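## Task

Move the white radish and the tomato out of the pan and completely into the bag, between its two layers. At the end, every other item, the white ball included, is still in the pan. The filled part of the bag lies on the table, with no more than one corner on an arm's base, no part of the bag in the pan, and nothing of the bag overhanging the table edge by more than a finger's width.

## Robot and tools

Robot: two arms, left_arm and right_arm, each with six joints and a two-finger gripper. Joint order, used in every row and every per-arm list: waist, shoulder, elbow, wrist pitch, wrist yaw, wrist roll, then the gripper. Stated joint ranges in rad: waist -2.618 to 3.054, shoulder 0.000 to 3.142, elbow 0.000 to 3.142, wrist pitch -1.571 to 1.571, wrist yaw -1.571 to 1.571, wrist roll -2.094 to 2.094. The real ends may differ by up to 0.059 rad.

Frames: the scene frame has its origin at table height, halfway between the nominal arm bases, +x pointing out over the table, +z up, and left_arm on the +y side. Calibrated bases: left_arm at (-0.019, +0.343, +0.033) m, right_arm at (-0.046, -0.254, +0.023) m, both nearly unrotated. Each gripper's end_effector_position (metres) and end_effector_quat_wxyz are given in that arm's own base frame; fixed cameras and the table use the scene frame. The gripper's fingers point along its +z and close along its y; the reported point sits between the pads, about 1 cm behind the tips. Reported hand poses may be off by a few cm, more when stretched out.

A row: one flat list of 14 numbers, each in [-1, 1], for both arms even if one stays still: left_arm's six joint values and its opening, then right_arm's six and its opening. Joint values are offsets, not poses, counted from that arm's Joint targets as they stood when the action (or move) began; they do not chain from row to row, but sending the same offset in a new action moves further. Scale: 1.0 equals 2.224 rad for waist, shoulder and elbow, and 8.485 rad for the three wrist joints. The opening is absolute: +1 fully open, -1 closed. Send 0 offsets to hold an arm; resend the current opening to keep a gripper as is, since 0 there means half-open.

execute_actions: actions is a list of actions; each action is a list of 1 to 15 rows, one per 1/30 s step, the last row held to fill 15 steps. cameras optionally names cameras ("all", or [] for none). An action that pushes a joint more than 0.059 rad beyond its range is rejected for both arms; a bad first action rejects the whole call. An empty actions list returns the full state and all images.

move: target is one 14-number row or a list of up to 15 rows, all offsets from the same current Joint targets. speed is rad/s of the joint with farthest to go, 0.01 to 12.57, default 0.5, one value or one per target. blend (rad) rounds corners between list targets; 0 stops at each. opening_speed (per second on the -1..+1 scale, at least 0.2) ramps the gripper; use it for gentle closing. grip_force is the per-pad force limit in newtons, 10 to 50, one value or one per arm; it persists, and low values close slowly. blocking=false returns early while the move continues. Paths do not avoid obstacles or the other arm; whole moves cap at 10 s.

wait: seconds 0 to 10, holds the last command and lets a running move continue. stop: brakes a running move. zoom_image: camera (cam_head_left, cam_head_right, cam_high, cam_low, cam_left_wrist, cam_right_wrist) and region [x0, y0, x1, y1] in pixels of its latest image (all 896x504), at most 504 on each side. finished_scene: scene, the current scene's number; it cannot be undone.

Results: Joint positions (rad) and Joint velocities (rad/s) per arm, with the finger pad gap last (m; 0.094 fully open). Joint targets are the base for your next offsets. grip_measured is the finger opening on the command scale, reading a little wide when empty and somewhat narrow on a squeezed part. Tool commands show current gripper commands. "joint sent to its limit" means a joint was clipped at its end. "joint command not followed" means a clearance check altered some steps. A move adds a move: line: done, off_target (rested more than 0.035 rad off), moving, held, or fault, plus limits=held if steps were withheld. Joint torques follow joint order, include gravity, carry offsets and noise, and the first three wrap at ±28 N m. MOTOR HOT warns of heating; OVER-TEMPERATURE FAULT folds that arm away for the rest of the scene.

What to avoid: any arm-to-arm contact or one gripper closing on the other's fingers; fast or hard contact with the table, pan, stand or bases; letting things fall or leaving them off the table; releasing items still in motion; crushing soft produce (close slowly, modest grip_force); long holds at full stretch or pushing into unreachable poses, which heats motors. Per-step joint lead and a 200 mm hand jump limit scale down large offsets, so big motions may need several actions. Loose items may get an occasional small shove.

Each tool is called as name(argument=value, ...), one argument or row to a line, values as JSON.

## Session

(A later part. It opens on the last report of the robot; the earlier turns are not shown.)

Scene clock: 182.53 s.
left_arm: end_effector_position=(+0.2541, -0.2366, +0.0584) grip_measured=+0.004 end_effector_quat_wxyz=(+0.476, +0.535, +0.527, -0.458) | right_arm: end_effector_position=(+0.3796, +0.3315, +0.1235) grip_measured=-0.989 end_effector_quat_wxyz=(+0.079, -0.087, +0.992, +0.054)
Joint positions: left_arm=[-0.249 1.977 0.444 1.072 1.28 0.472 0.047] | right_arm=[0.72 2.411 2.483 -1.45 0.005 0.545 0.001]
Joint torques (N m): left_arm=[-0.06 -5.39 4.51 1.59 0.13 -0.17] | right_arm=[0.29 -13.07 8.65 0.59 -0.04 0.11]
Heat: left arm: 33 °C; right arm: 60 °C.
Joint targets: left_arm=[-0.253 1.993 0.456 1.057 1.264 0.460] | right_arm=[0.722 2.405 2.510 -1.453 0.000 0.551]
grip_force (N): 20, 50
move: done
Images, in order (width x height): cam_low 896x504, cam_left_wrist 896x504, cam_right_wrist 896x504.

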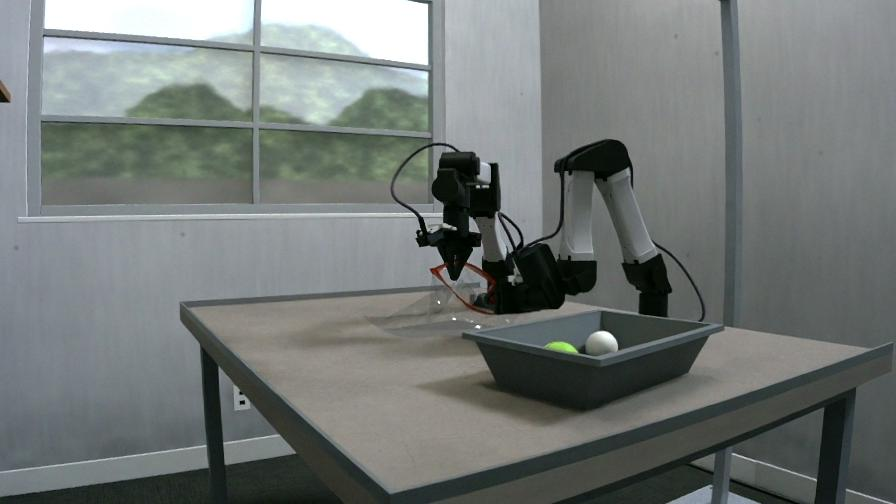

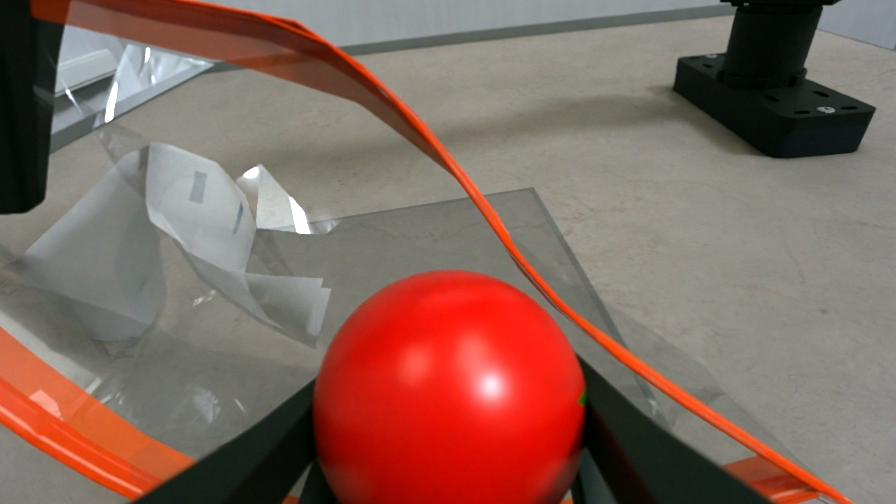

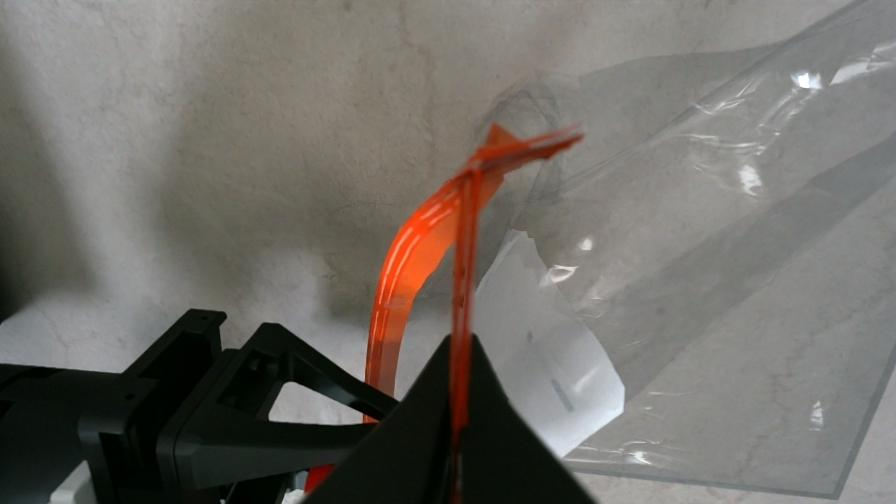

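move(
  target=[-0.0384,0.0569,0.0439,0.0072,-0.0027,-0.0039,-0.2,0,0,0,0,0,0,-1],
  speed=0.25,
  cameras=["cam_left_wrist","cam_right_wrist","cam_low"],
)

Scene clock: 184.47 s.
left_arm: end_effector_position=(+0.2586, -0.2647, +0.0407) grip_measured=+0.004 end_effector_quat_wxyz=(+0.455, +0.547, +0.517, -0.475) | right_arm: end_effector_position=(+0.3796, +0.3315, +0.1235) grip_measured=-0.989 end_effector_quat_wxyz=(+0.079, -0.087, +0.992, +0.054)
Joint positions: left_arm=[-0.333 2.104 0.541 1.11 1.258 0.439 0.047] | right_arm=[0.72 2.411 2.483 -1.45 0.005 0.545 0.001]
Joint torques (N m): left_arm=[-0.16 -6.26 4.38 1.88 0.13 -0.12] | right_arm=[0.31 -13.07 8.65 0.59 -0.04 0.11]
Heat: left arm: 33 °C; right arm: 60 °C.
Joint targets: left_arm=[-0.338 2.120 0.554 1.118 1.241 0.427] | right_arm=[0.722 2.405 2.510 -1.453 0.000 0.551]
grip_force (N): 20, 50
move: done
Images, in order (width x height): cam_low 896x504, cam_left_wrist 896x504, cam_right_wrist 896x504.

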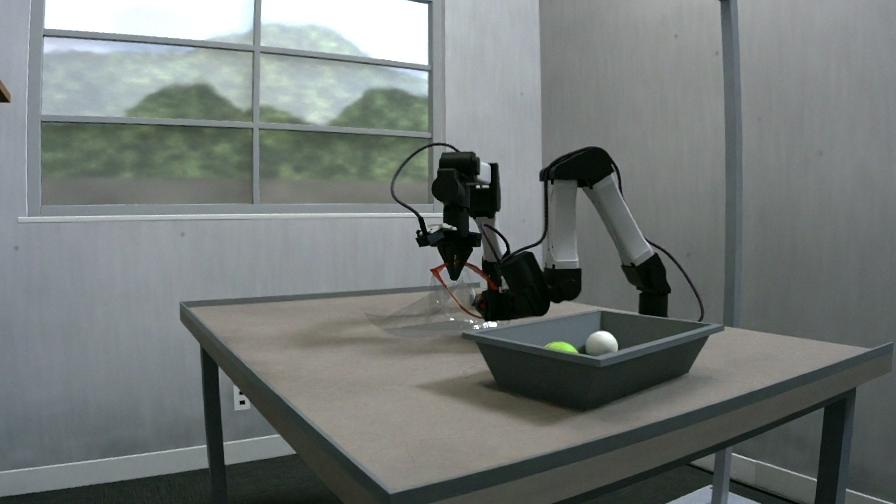

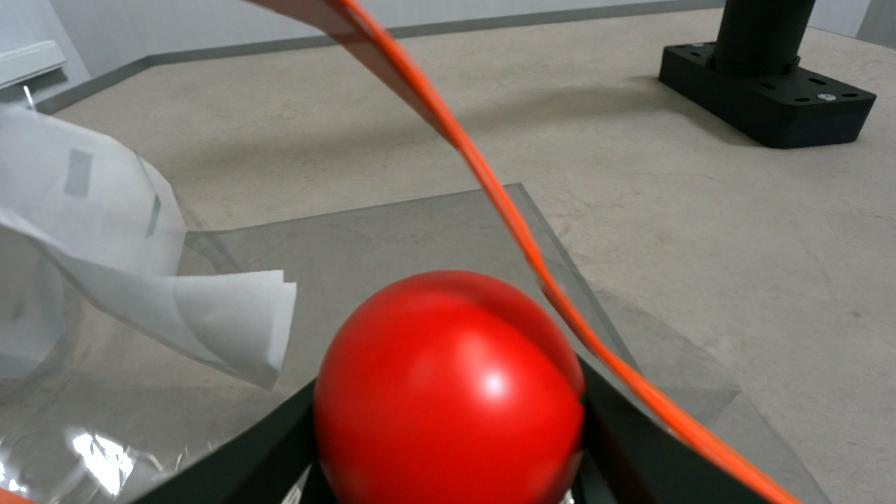

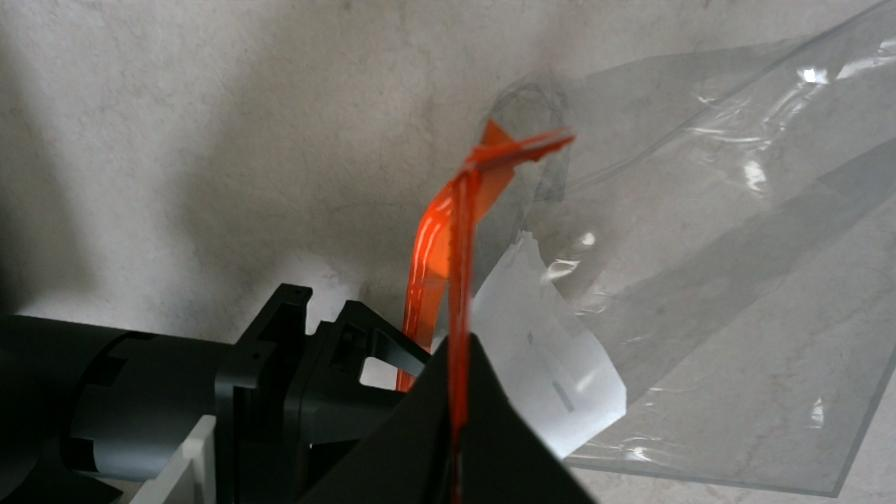

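move(
  target=[-0.0686,0.0671,0.0674,0.008,-0.0067,-0.0087,-0.2,0,0,0,0,0,0,-1],
  speed=0.25,
  cameras=["cam_left_wrist","cam_right_wrist","cam_low","cam_head_left"],
)

Scene clock: 186.40 s.
left_arm: end_effector_position=(+0.2561, -0.3195, +0.0237) grip_measured=+0.004 end_effector_quat_wxyz=(+0.433, +0.571, +0.491, -0.495) | right_arm: end_effector_position=(+0.3794, +0.3313, +0.1235) grip_measured=-0.989 end_effector_quat_wxyz=(+0.078, -0.087, +0.992, +0.054)
Joint positions: left_arm=[-0.488 2.251 0.692 1.179 1.201 0.366 0.047] | right_arm=[0.72 2.411 2.483 -1.452 0.005 0.545 0.001]
Joint torques (N m): left_arm=[0.01 -7.27 4.49 1.95 0.07 -0.16] | right_arm=[0.28 -13.04 8.65 0.6 -0.05 0.11]
Heat: left arm: 33 °C; right arm: 60 °C.
Joint targets: left_arm=[-0.490 2.269 0.704 1.186 1.185 0.353] | right_arm=[0.722 2.405 2.510 -1.453 0.000 0.551]
grip_force (N): 20, 50
move: done
Images, in order (width x height): cam_head_left 896x504, cam_low 896x504, cam_left_wrist 896x504, cam_right_wrist 896x504.

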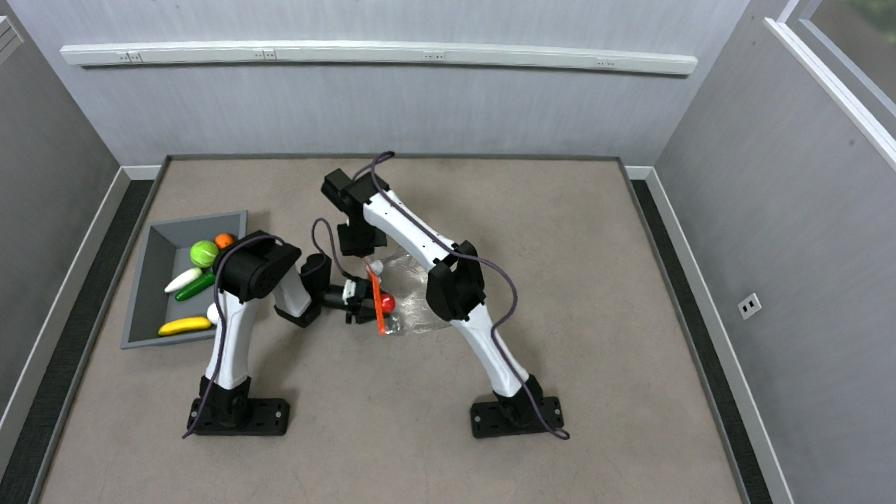

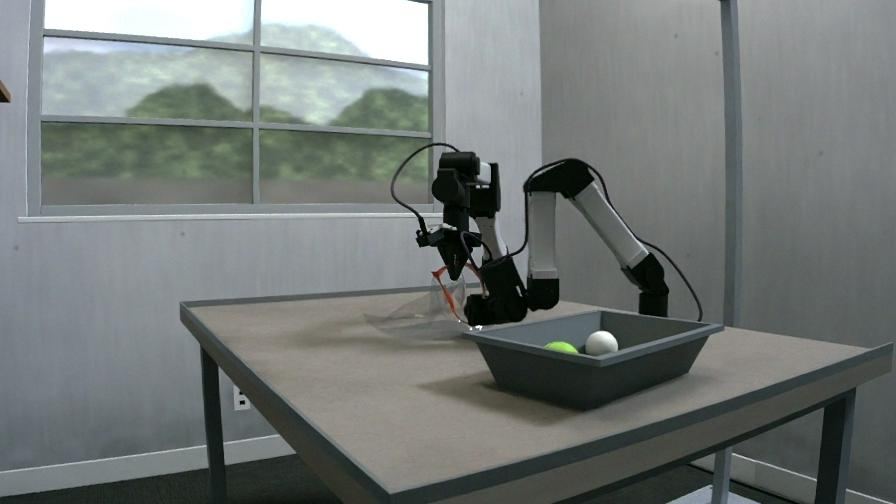

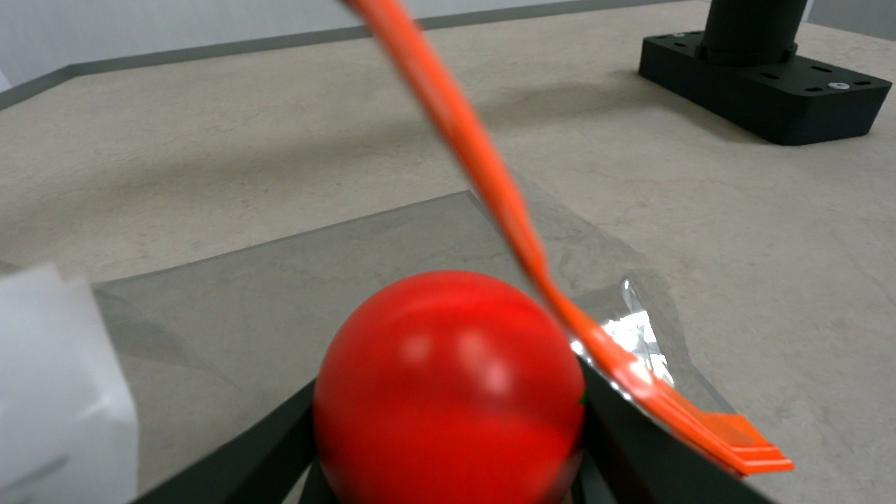

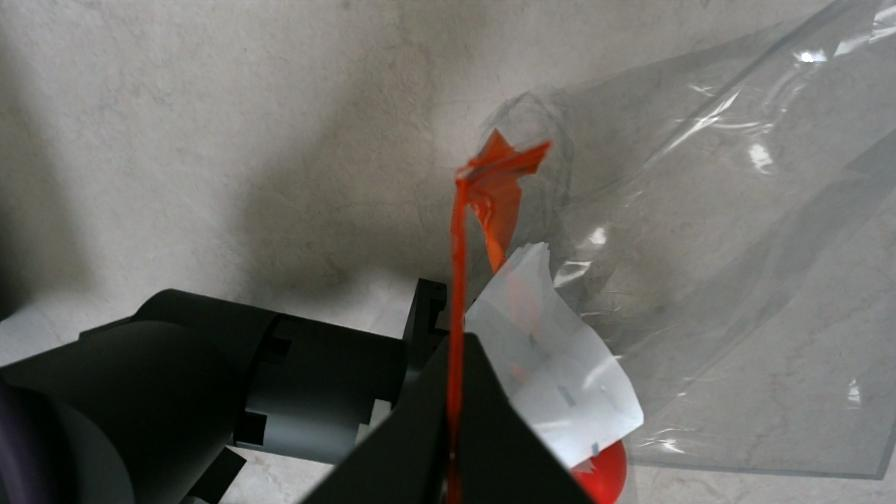

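zoom_image(
  camera="cam_head_left",
  region=[310, 220, 470, 360],
)

zoom_image(
  camera="cam_low",
  region=[400, 220, 560, 350],
)

zoom_image(
  camera="cam_right_wrist",
  region=[340, 100, 700, 504],
)

Scaled by 3.150 from the camera's 896x504 image, which has a finer 1280x720 frame.

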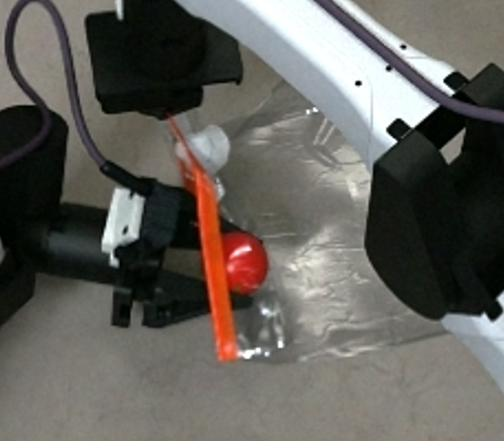

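Scaled by 3.150 from the camera's 896x504 image, which has a finer 1280x720 frame.

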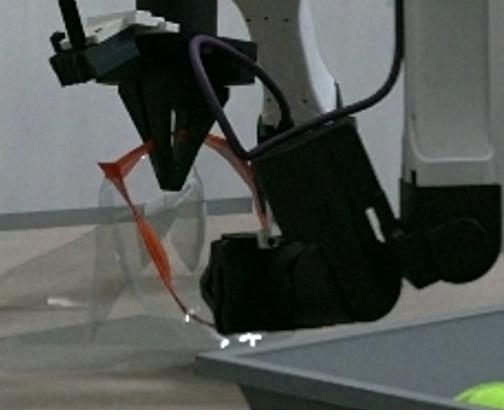

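Scaled by 1.248 from the camera's 896x504 image, which has a finer 1280x720 frame.

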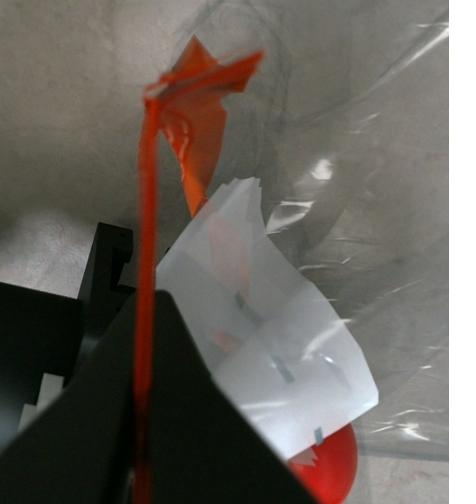

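move(
  target=[-0.0558,0.0198,0.0516,0.0004,-0.0116,-0.0096,-0.2,0,0,0,0,0,0,-1],
  speed=0.25,
  cameras=["cam_left_wrist","cam_right_wrist","cam_low","cam_head_left"],
)

zoom_image(
  camera="cam_head_left",
  region=[310, 220, 470, 360],
)

Scene clock: 188.97 s.
left_arm: end_effector_position=(+0.2558, -0.3682, +0.0275) grip_measured=+0.004 end_effector_quat_wxyz=(+0.430, +0.576, +0.485, -0.498) | right_arm: end_effector_position=(+0.3783, +0.3303, +0.1232) grip_measured=-0.989 end_effector_quat_wxyz=(+0.076, -0.087, +0.992, +0.052)
Joint positions: left_arm=[-0.61 2.292 0.806 1.184 1.102 0.284 0.047] | right_arm=[0.72 2.411 2.483 -1.458 0.005 0.545 0.001]
Joint torques (N m): left_arm=[-0.09 -7.82 5.05 2.03 0.03 -0.18] | right_arm=[0.31 -13.05 8.64 0.65 -0.05 0.11]
Heat: left arm: 33 °C; right arm: 60 °C.
Joint targets: left_arm=[-0.615 2.313 0.819 1.189 1.086 0.271] | right_arm=[0.722 2.405 2.510 -1.453 0.000 0.551]
grip_force (N): 20, 50
move: done
Images, in order (width x height): cam_head_left 896x504, cam_low 896x504, cam_left_wrist 896x504, cam_right_wrist 896x504.

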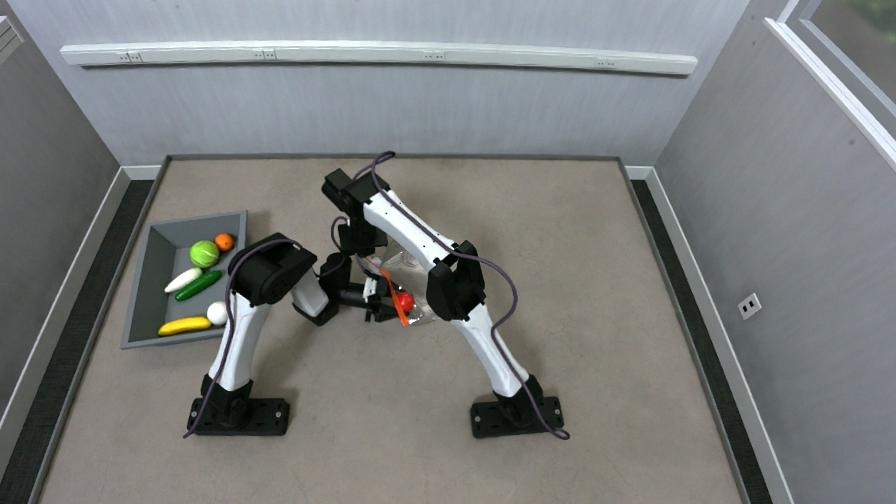

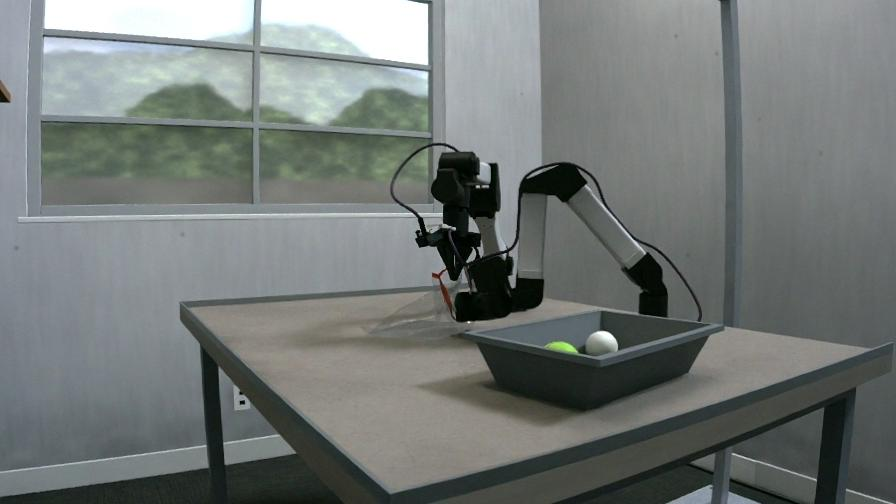

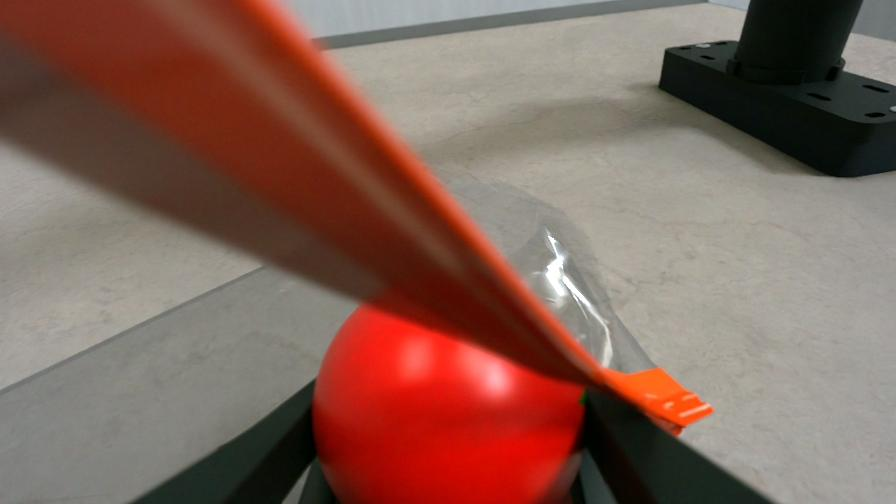

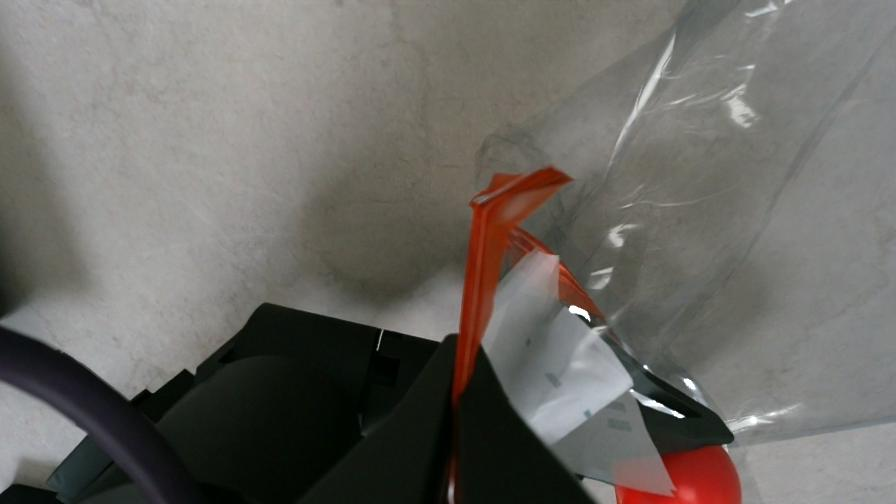

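Scaled by 3.150 from the camera's 896x504 image, which has a finer 1280x720 frame.

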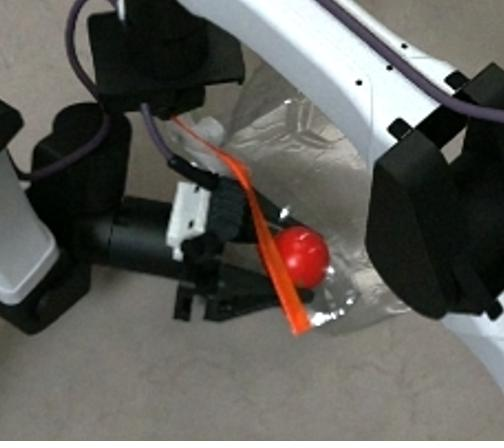

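move(
  target=[
    [0,0.0355,0,0.0093,0,0,-0.2,0,0,0,0,0,0,-1],
    [0,0.0355,0,0.0093,0,0,0.35,0,0,0,0,0,0,-1],
  ],
  speed=0.2,
  opening_speed=0.5,
  cameras=["cam_left_wrist","cam_right_wrist","cam_low","cam_head_left"],
)

zoom_image(
  camera="cam_head_left",
  region=[310, 220, 470, 360],
)

Scene clock: 191.83 s.
left_arm: end_effector_position=(+0.2530, -0.3661, +0.0076) grip_measured=+0.348 end_effector_quat_wxyz=(+0.432, +0.576, +0.484, -0.497) | right_arm: end_effector_position=(+0.3769, +0.3291, +0.1228) grip_measured=-0.989 end_effector_quat_wxyz=(+0.073, -0.087, +0.992, +0.050)
Joint positions: left_arm=[-0.61 2.372 0.806 1.269 1.099 0.283 0.063] | right_arm=[0.72 2.411 2.483 -1.465 0.005 0.545 0.001]
Joint torques (N m): left_arm=[-0.12 -7.98 4.52 1.96 0.06 -0.15] | right_arm=[0.28 -13.04 8.64 0.71 -0.05 0.11]
Heat: left arm: 33 °C; right arm: 60 °C.
Joint targets: left_arm=[-0.615 2.392 0.819 1.268 1.086 0.271] | right_arm=[0.722 2.405 2.510 -1.453 0.000 0.551]
grip_force (N): 20, 50
move: done
Images, in order (width x height): cam_head_left 896x504, cam_low 896x504, cam_left_wrist 896x504, cam_right_wrist 896x504.

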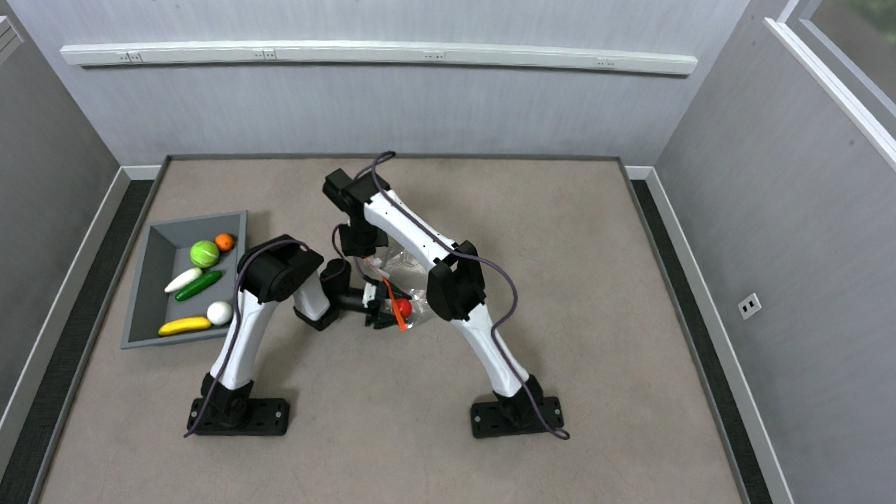

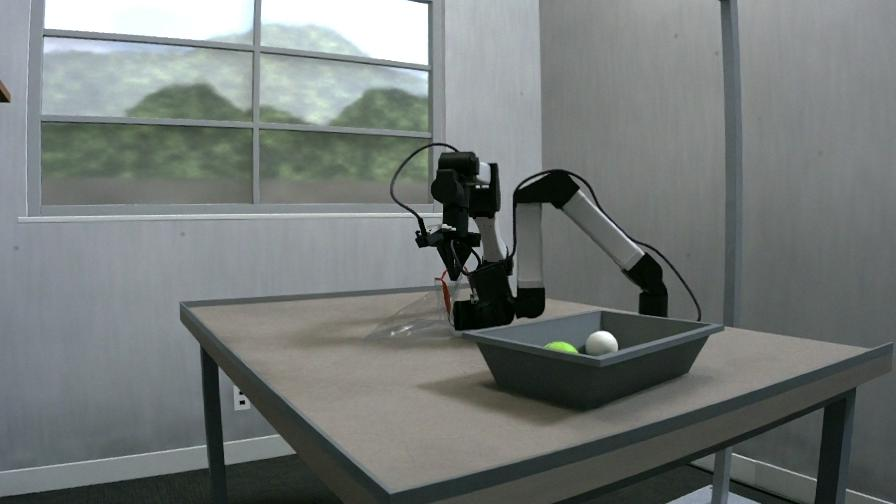

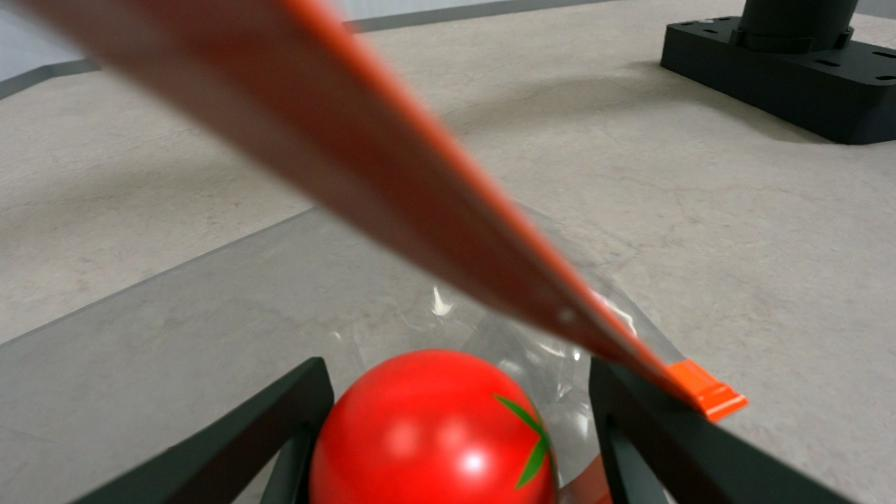

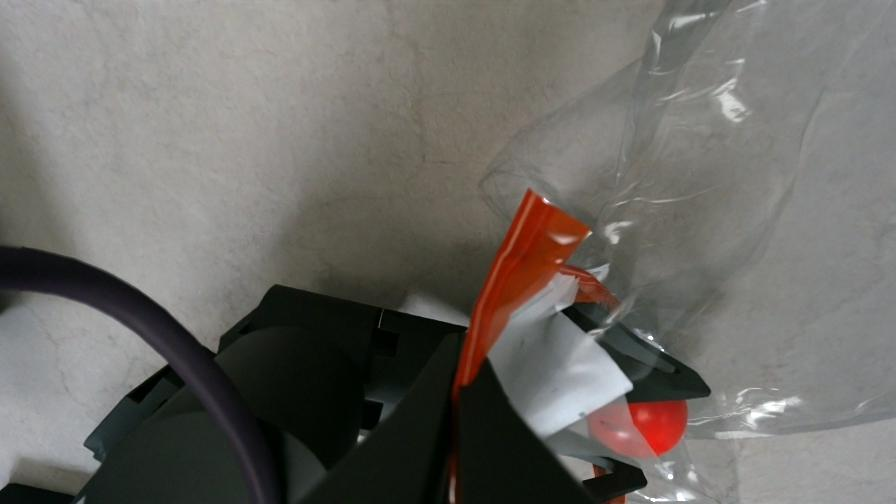

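Scaled by 3.150 from the camera's 896x504 image, which has a finer 1280x720 frame.

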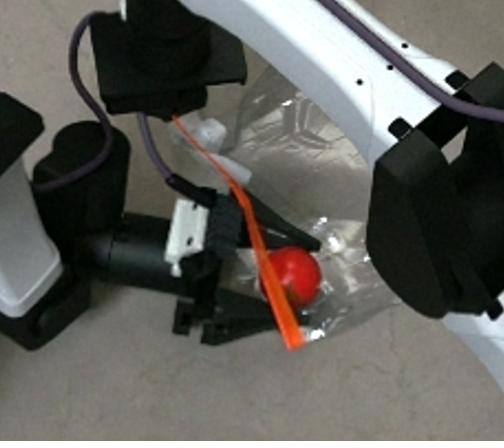

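move(
  target=[0.0562,-0.0553,-0.0517,-0.0097,0.0117,0.0097,0.35,0,0,0,0,0,0,-1],
  speed=0.2,
  cameras=["cam_left_wrist","cam_right_wrist"],
)

move(
  target=[0.0683,-0.067,-0.0675,-0.008,0.0066,0.0087,0.35,0,0,0,0,0,0,-1],
  speed=0.25,
  cameras=["cam_left_wrist","cam_right_wrist","cam_head_left","cam_low"],
)

zoom_image(
  camera="cam_head_left",
  region=[310, 220, 470, 360],
)

Scene clock: 193.53 s.
left_arm: end_effector_position=(+0.2618, -0.3227, +0.0121) grip_measured=+0.348 end_effector_quat_wxyz=(+0.431, +0.562, +0.507, -0.492) | right_arm: end_effector_position=(+0.3769, +0.3291, +0.1228) grip_measured=-0.989 end_effector_quat_wxyz=(+0.073, -0.087, +0.992, +0.050)
Joint positions: left_arm=[-0.493 2.297 0.711 1.203 1.169 0.341 0.063] | right_arm=[0.72 2.411 2.483 -1.465 0.005 0.545 0.001]
Joint torques (N m): left_arm=[0.5 -11 2.35 1.69 0.35 0.06] | right_arm=[0.28 -13.05 8.64 0.71 -0.04 0.11]
Heat: left arm: 33 °C; right arm: 60 °C.
Joint targets: left_arm=[-0.490 2.269 0.703 1.186 1.185 0.354] | right_arm=[0.722 2.405 2.510 -1.453 0.000 0.551]
grip_force (N): 20, 50
move: done
Images, in order (width x height): cam_left_wrist 896x504, cam_right_wrist 896x504.

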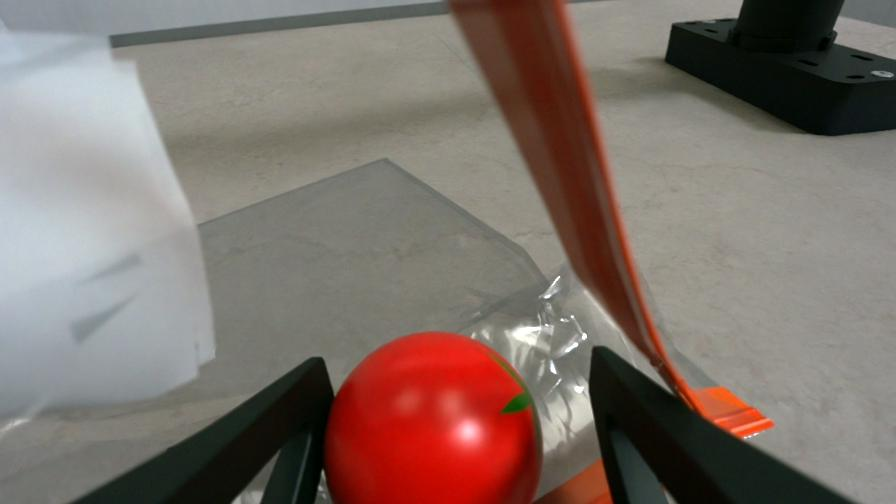

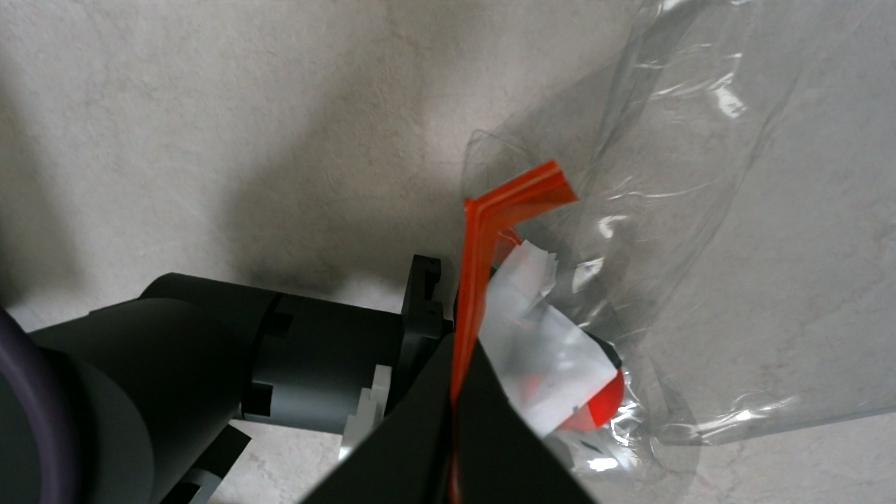

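Scene clock: 194.70 s.
left_arm: end_effector_position=(+0.2653, -0.2683, +0.0319) grip_measured=+0.348 end_effector_quat_wxyz=(+0.452, +0.540, +0.531, -0.471) | right_arm: end_effector_position=(+0.3769, +0.3291, +0.1228) grip_measured=-0.989 end_effector_quat_wxyz=(+0.073, -0.087, +0.992, +0.050)
Joint positions: left_arm=[-0.342 2.145 0.562 1.134 1.226 0.414 0.063] | right_arm=[0.72 2.411 2.483 -1.465 0.005 0.545 0.001]
Joint torques (N m): left_arm=[0.55 -9.69 2.32 1.63 0.39 0.08] | right_arm=[0.28 -13.04 8.61 0.72 -0.04 0.11]
Heat: left arm: 33 °C; right arm: 60 °C.
Joint targets: left_arm=[-0.338 2.120 0.553 1.118 1.241 0.427] | right_arm=[0.722 2.405 2.510 -1.453 0.000 0.551]
grip_force (N): 20, 50
move: done
Images, in order (width x height): cam_head_left 896x504, cam_low 896x504, cam_left_wrist 896x504, cam_right_wrist 896x504.

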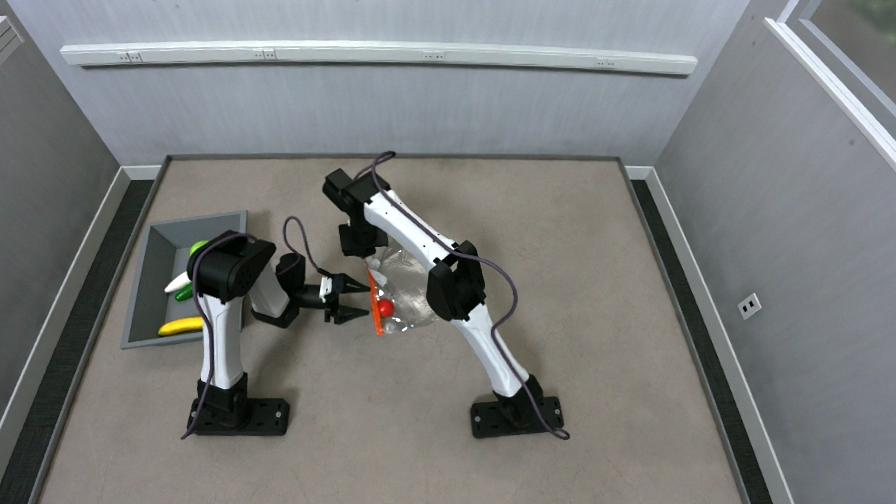

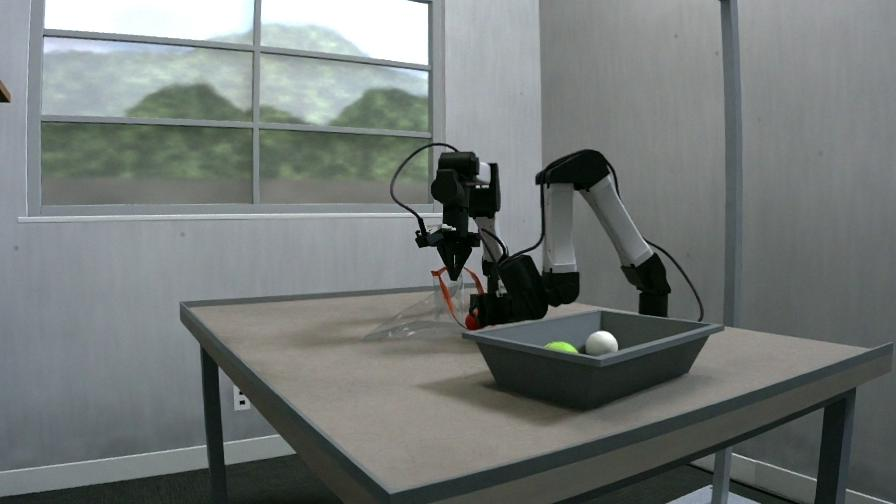

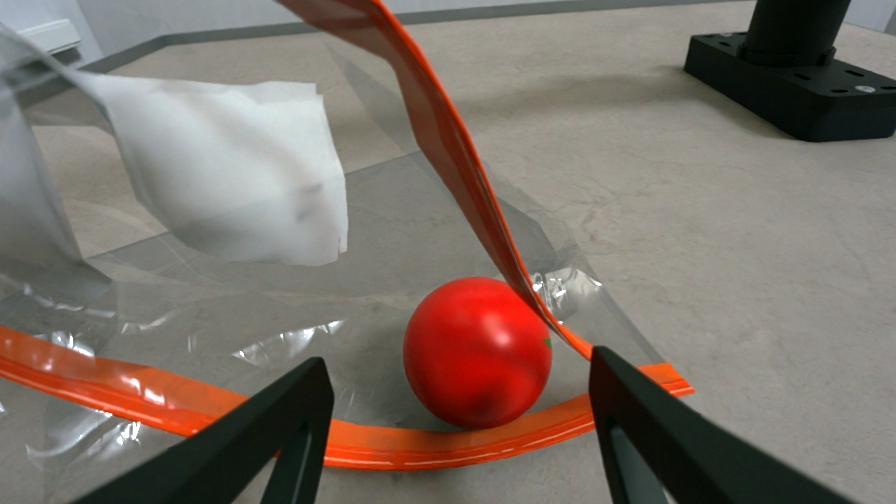

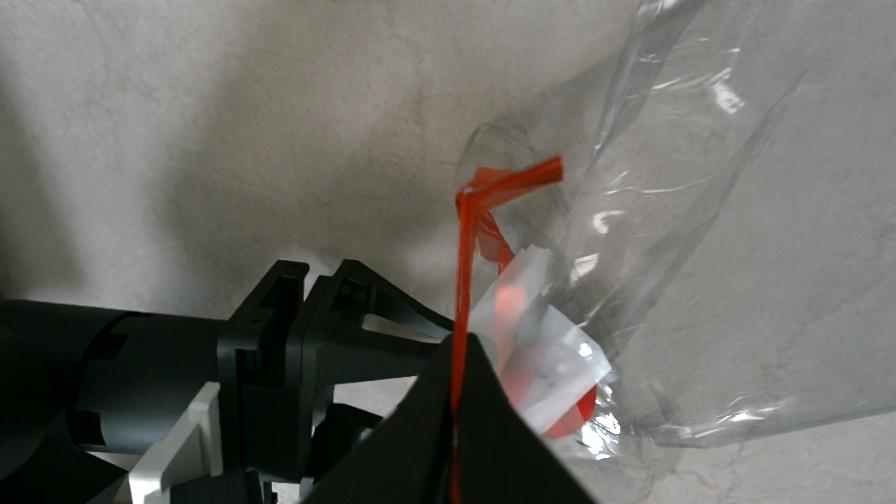

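Scaled by 3.150 from the camera's 896x504 image, which has a finer 1280x720 frame.

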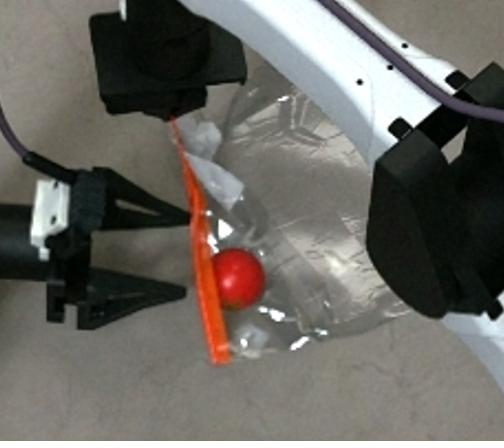

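move(
  target=[
    [0.0141,0.0033,0.0015,-0.0315,-0.0008,0.0312,-1,0,0,0,0,0,0,-1],
    [-0.1007,0.055,0.0608,-0.0043,-0.02,-0.0006,-1,0,0,0,0,0,0,-1],
  ],
  speed=0.25,
  cameras=["cam_left_wrist","cam_right_wrist","cam_head_left","cam_low"],
)

zoom_image(
  camera="cam_head_left",
  region=[310, 220, 470, 360],
)

Scene clock: 201.07 s.
left_arm: end_effector_position=(+0.2443, -0.3343, +0.0101) grip_measured=-0.975 end_effector_quat_wxyz=(+0.420, +0.586, +0.512, -0.468) | right_arm: end_effector_position=(+0.3769, +0.3291, +0.1228) grip_measured=-0.989 end_effector_quat_wxyz=(+0.073, -0.087, +0.992, +0.050)
Joint positions: left_arm=[-0.558 2.222 0.677 1.076 1.088 0.435 0.001] | right_arm=[0.72 2.411 2.483 -1.465 0.005 0.545 0.001]
Joint torques (N m): left_arm=[-0.05 -7.04 4.52 1.96 0.11 -0.17] | right_arm=[0.28 -13.03 8.62 0.71 -0.04 0.11]
Heat: left arm: 34 °C; right arm: 61 °C.
Joint targets: left_arm=[-0.561 2.242 0.689 1.081 1.072 0.422] | right_arm=[0.722 2.405 2.510 -1.453 0.000 0.551]
grip_force (N): 20, 50
move: done
Images, in order (width x height): cam_head_left 896x504, cam_low 896x504, cam_left_wrist 896x504, cam_right_wrist 896x504.

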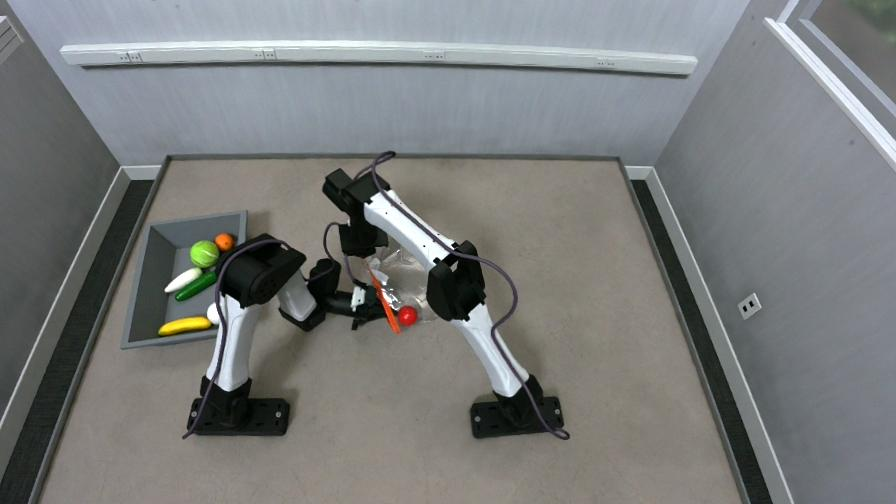

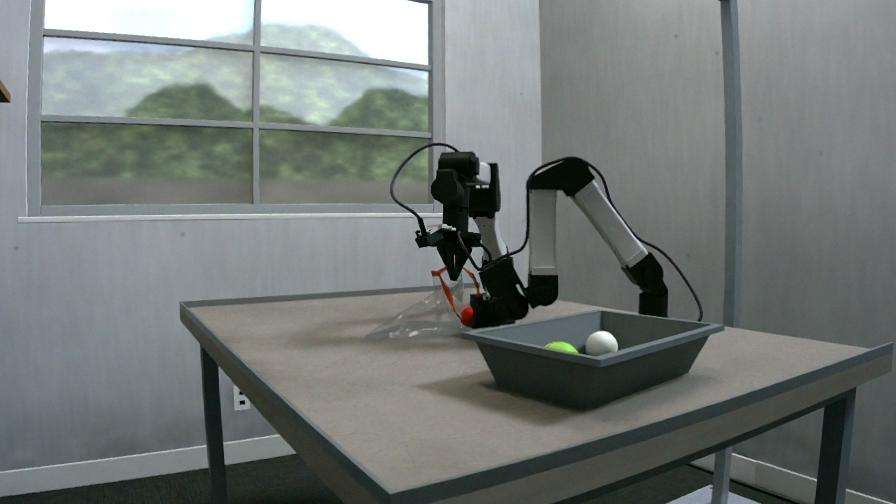

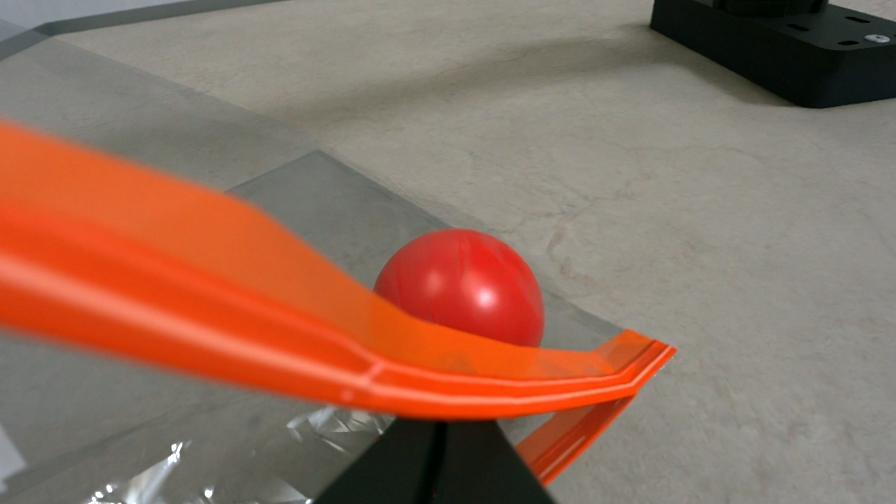

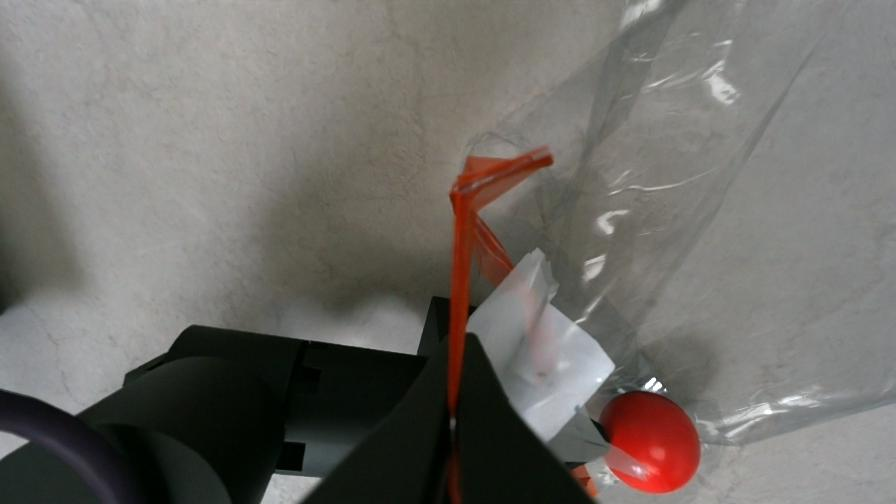

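Scaled by 3.150 from the camera's 896x504 image, which has a finer 1280x720 frame.

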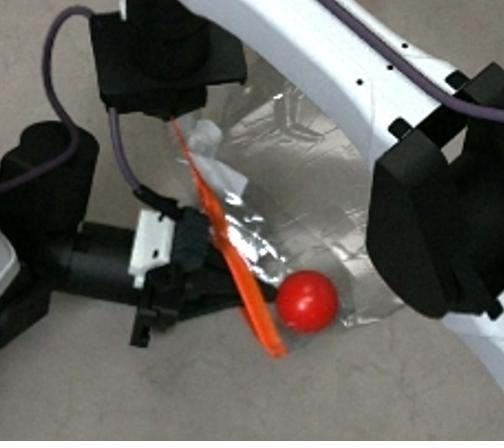

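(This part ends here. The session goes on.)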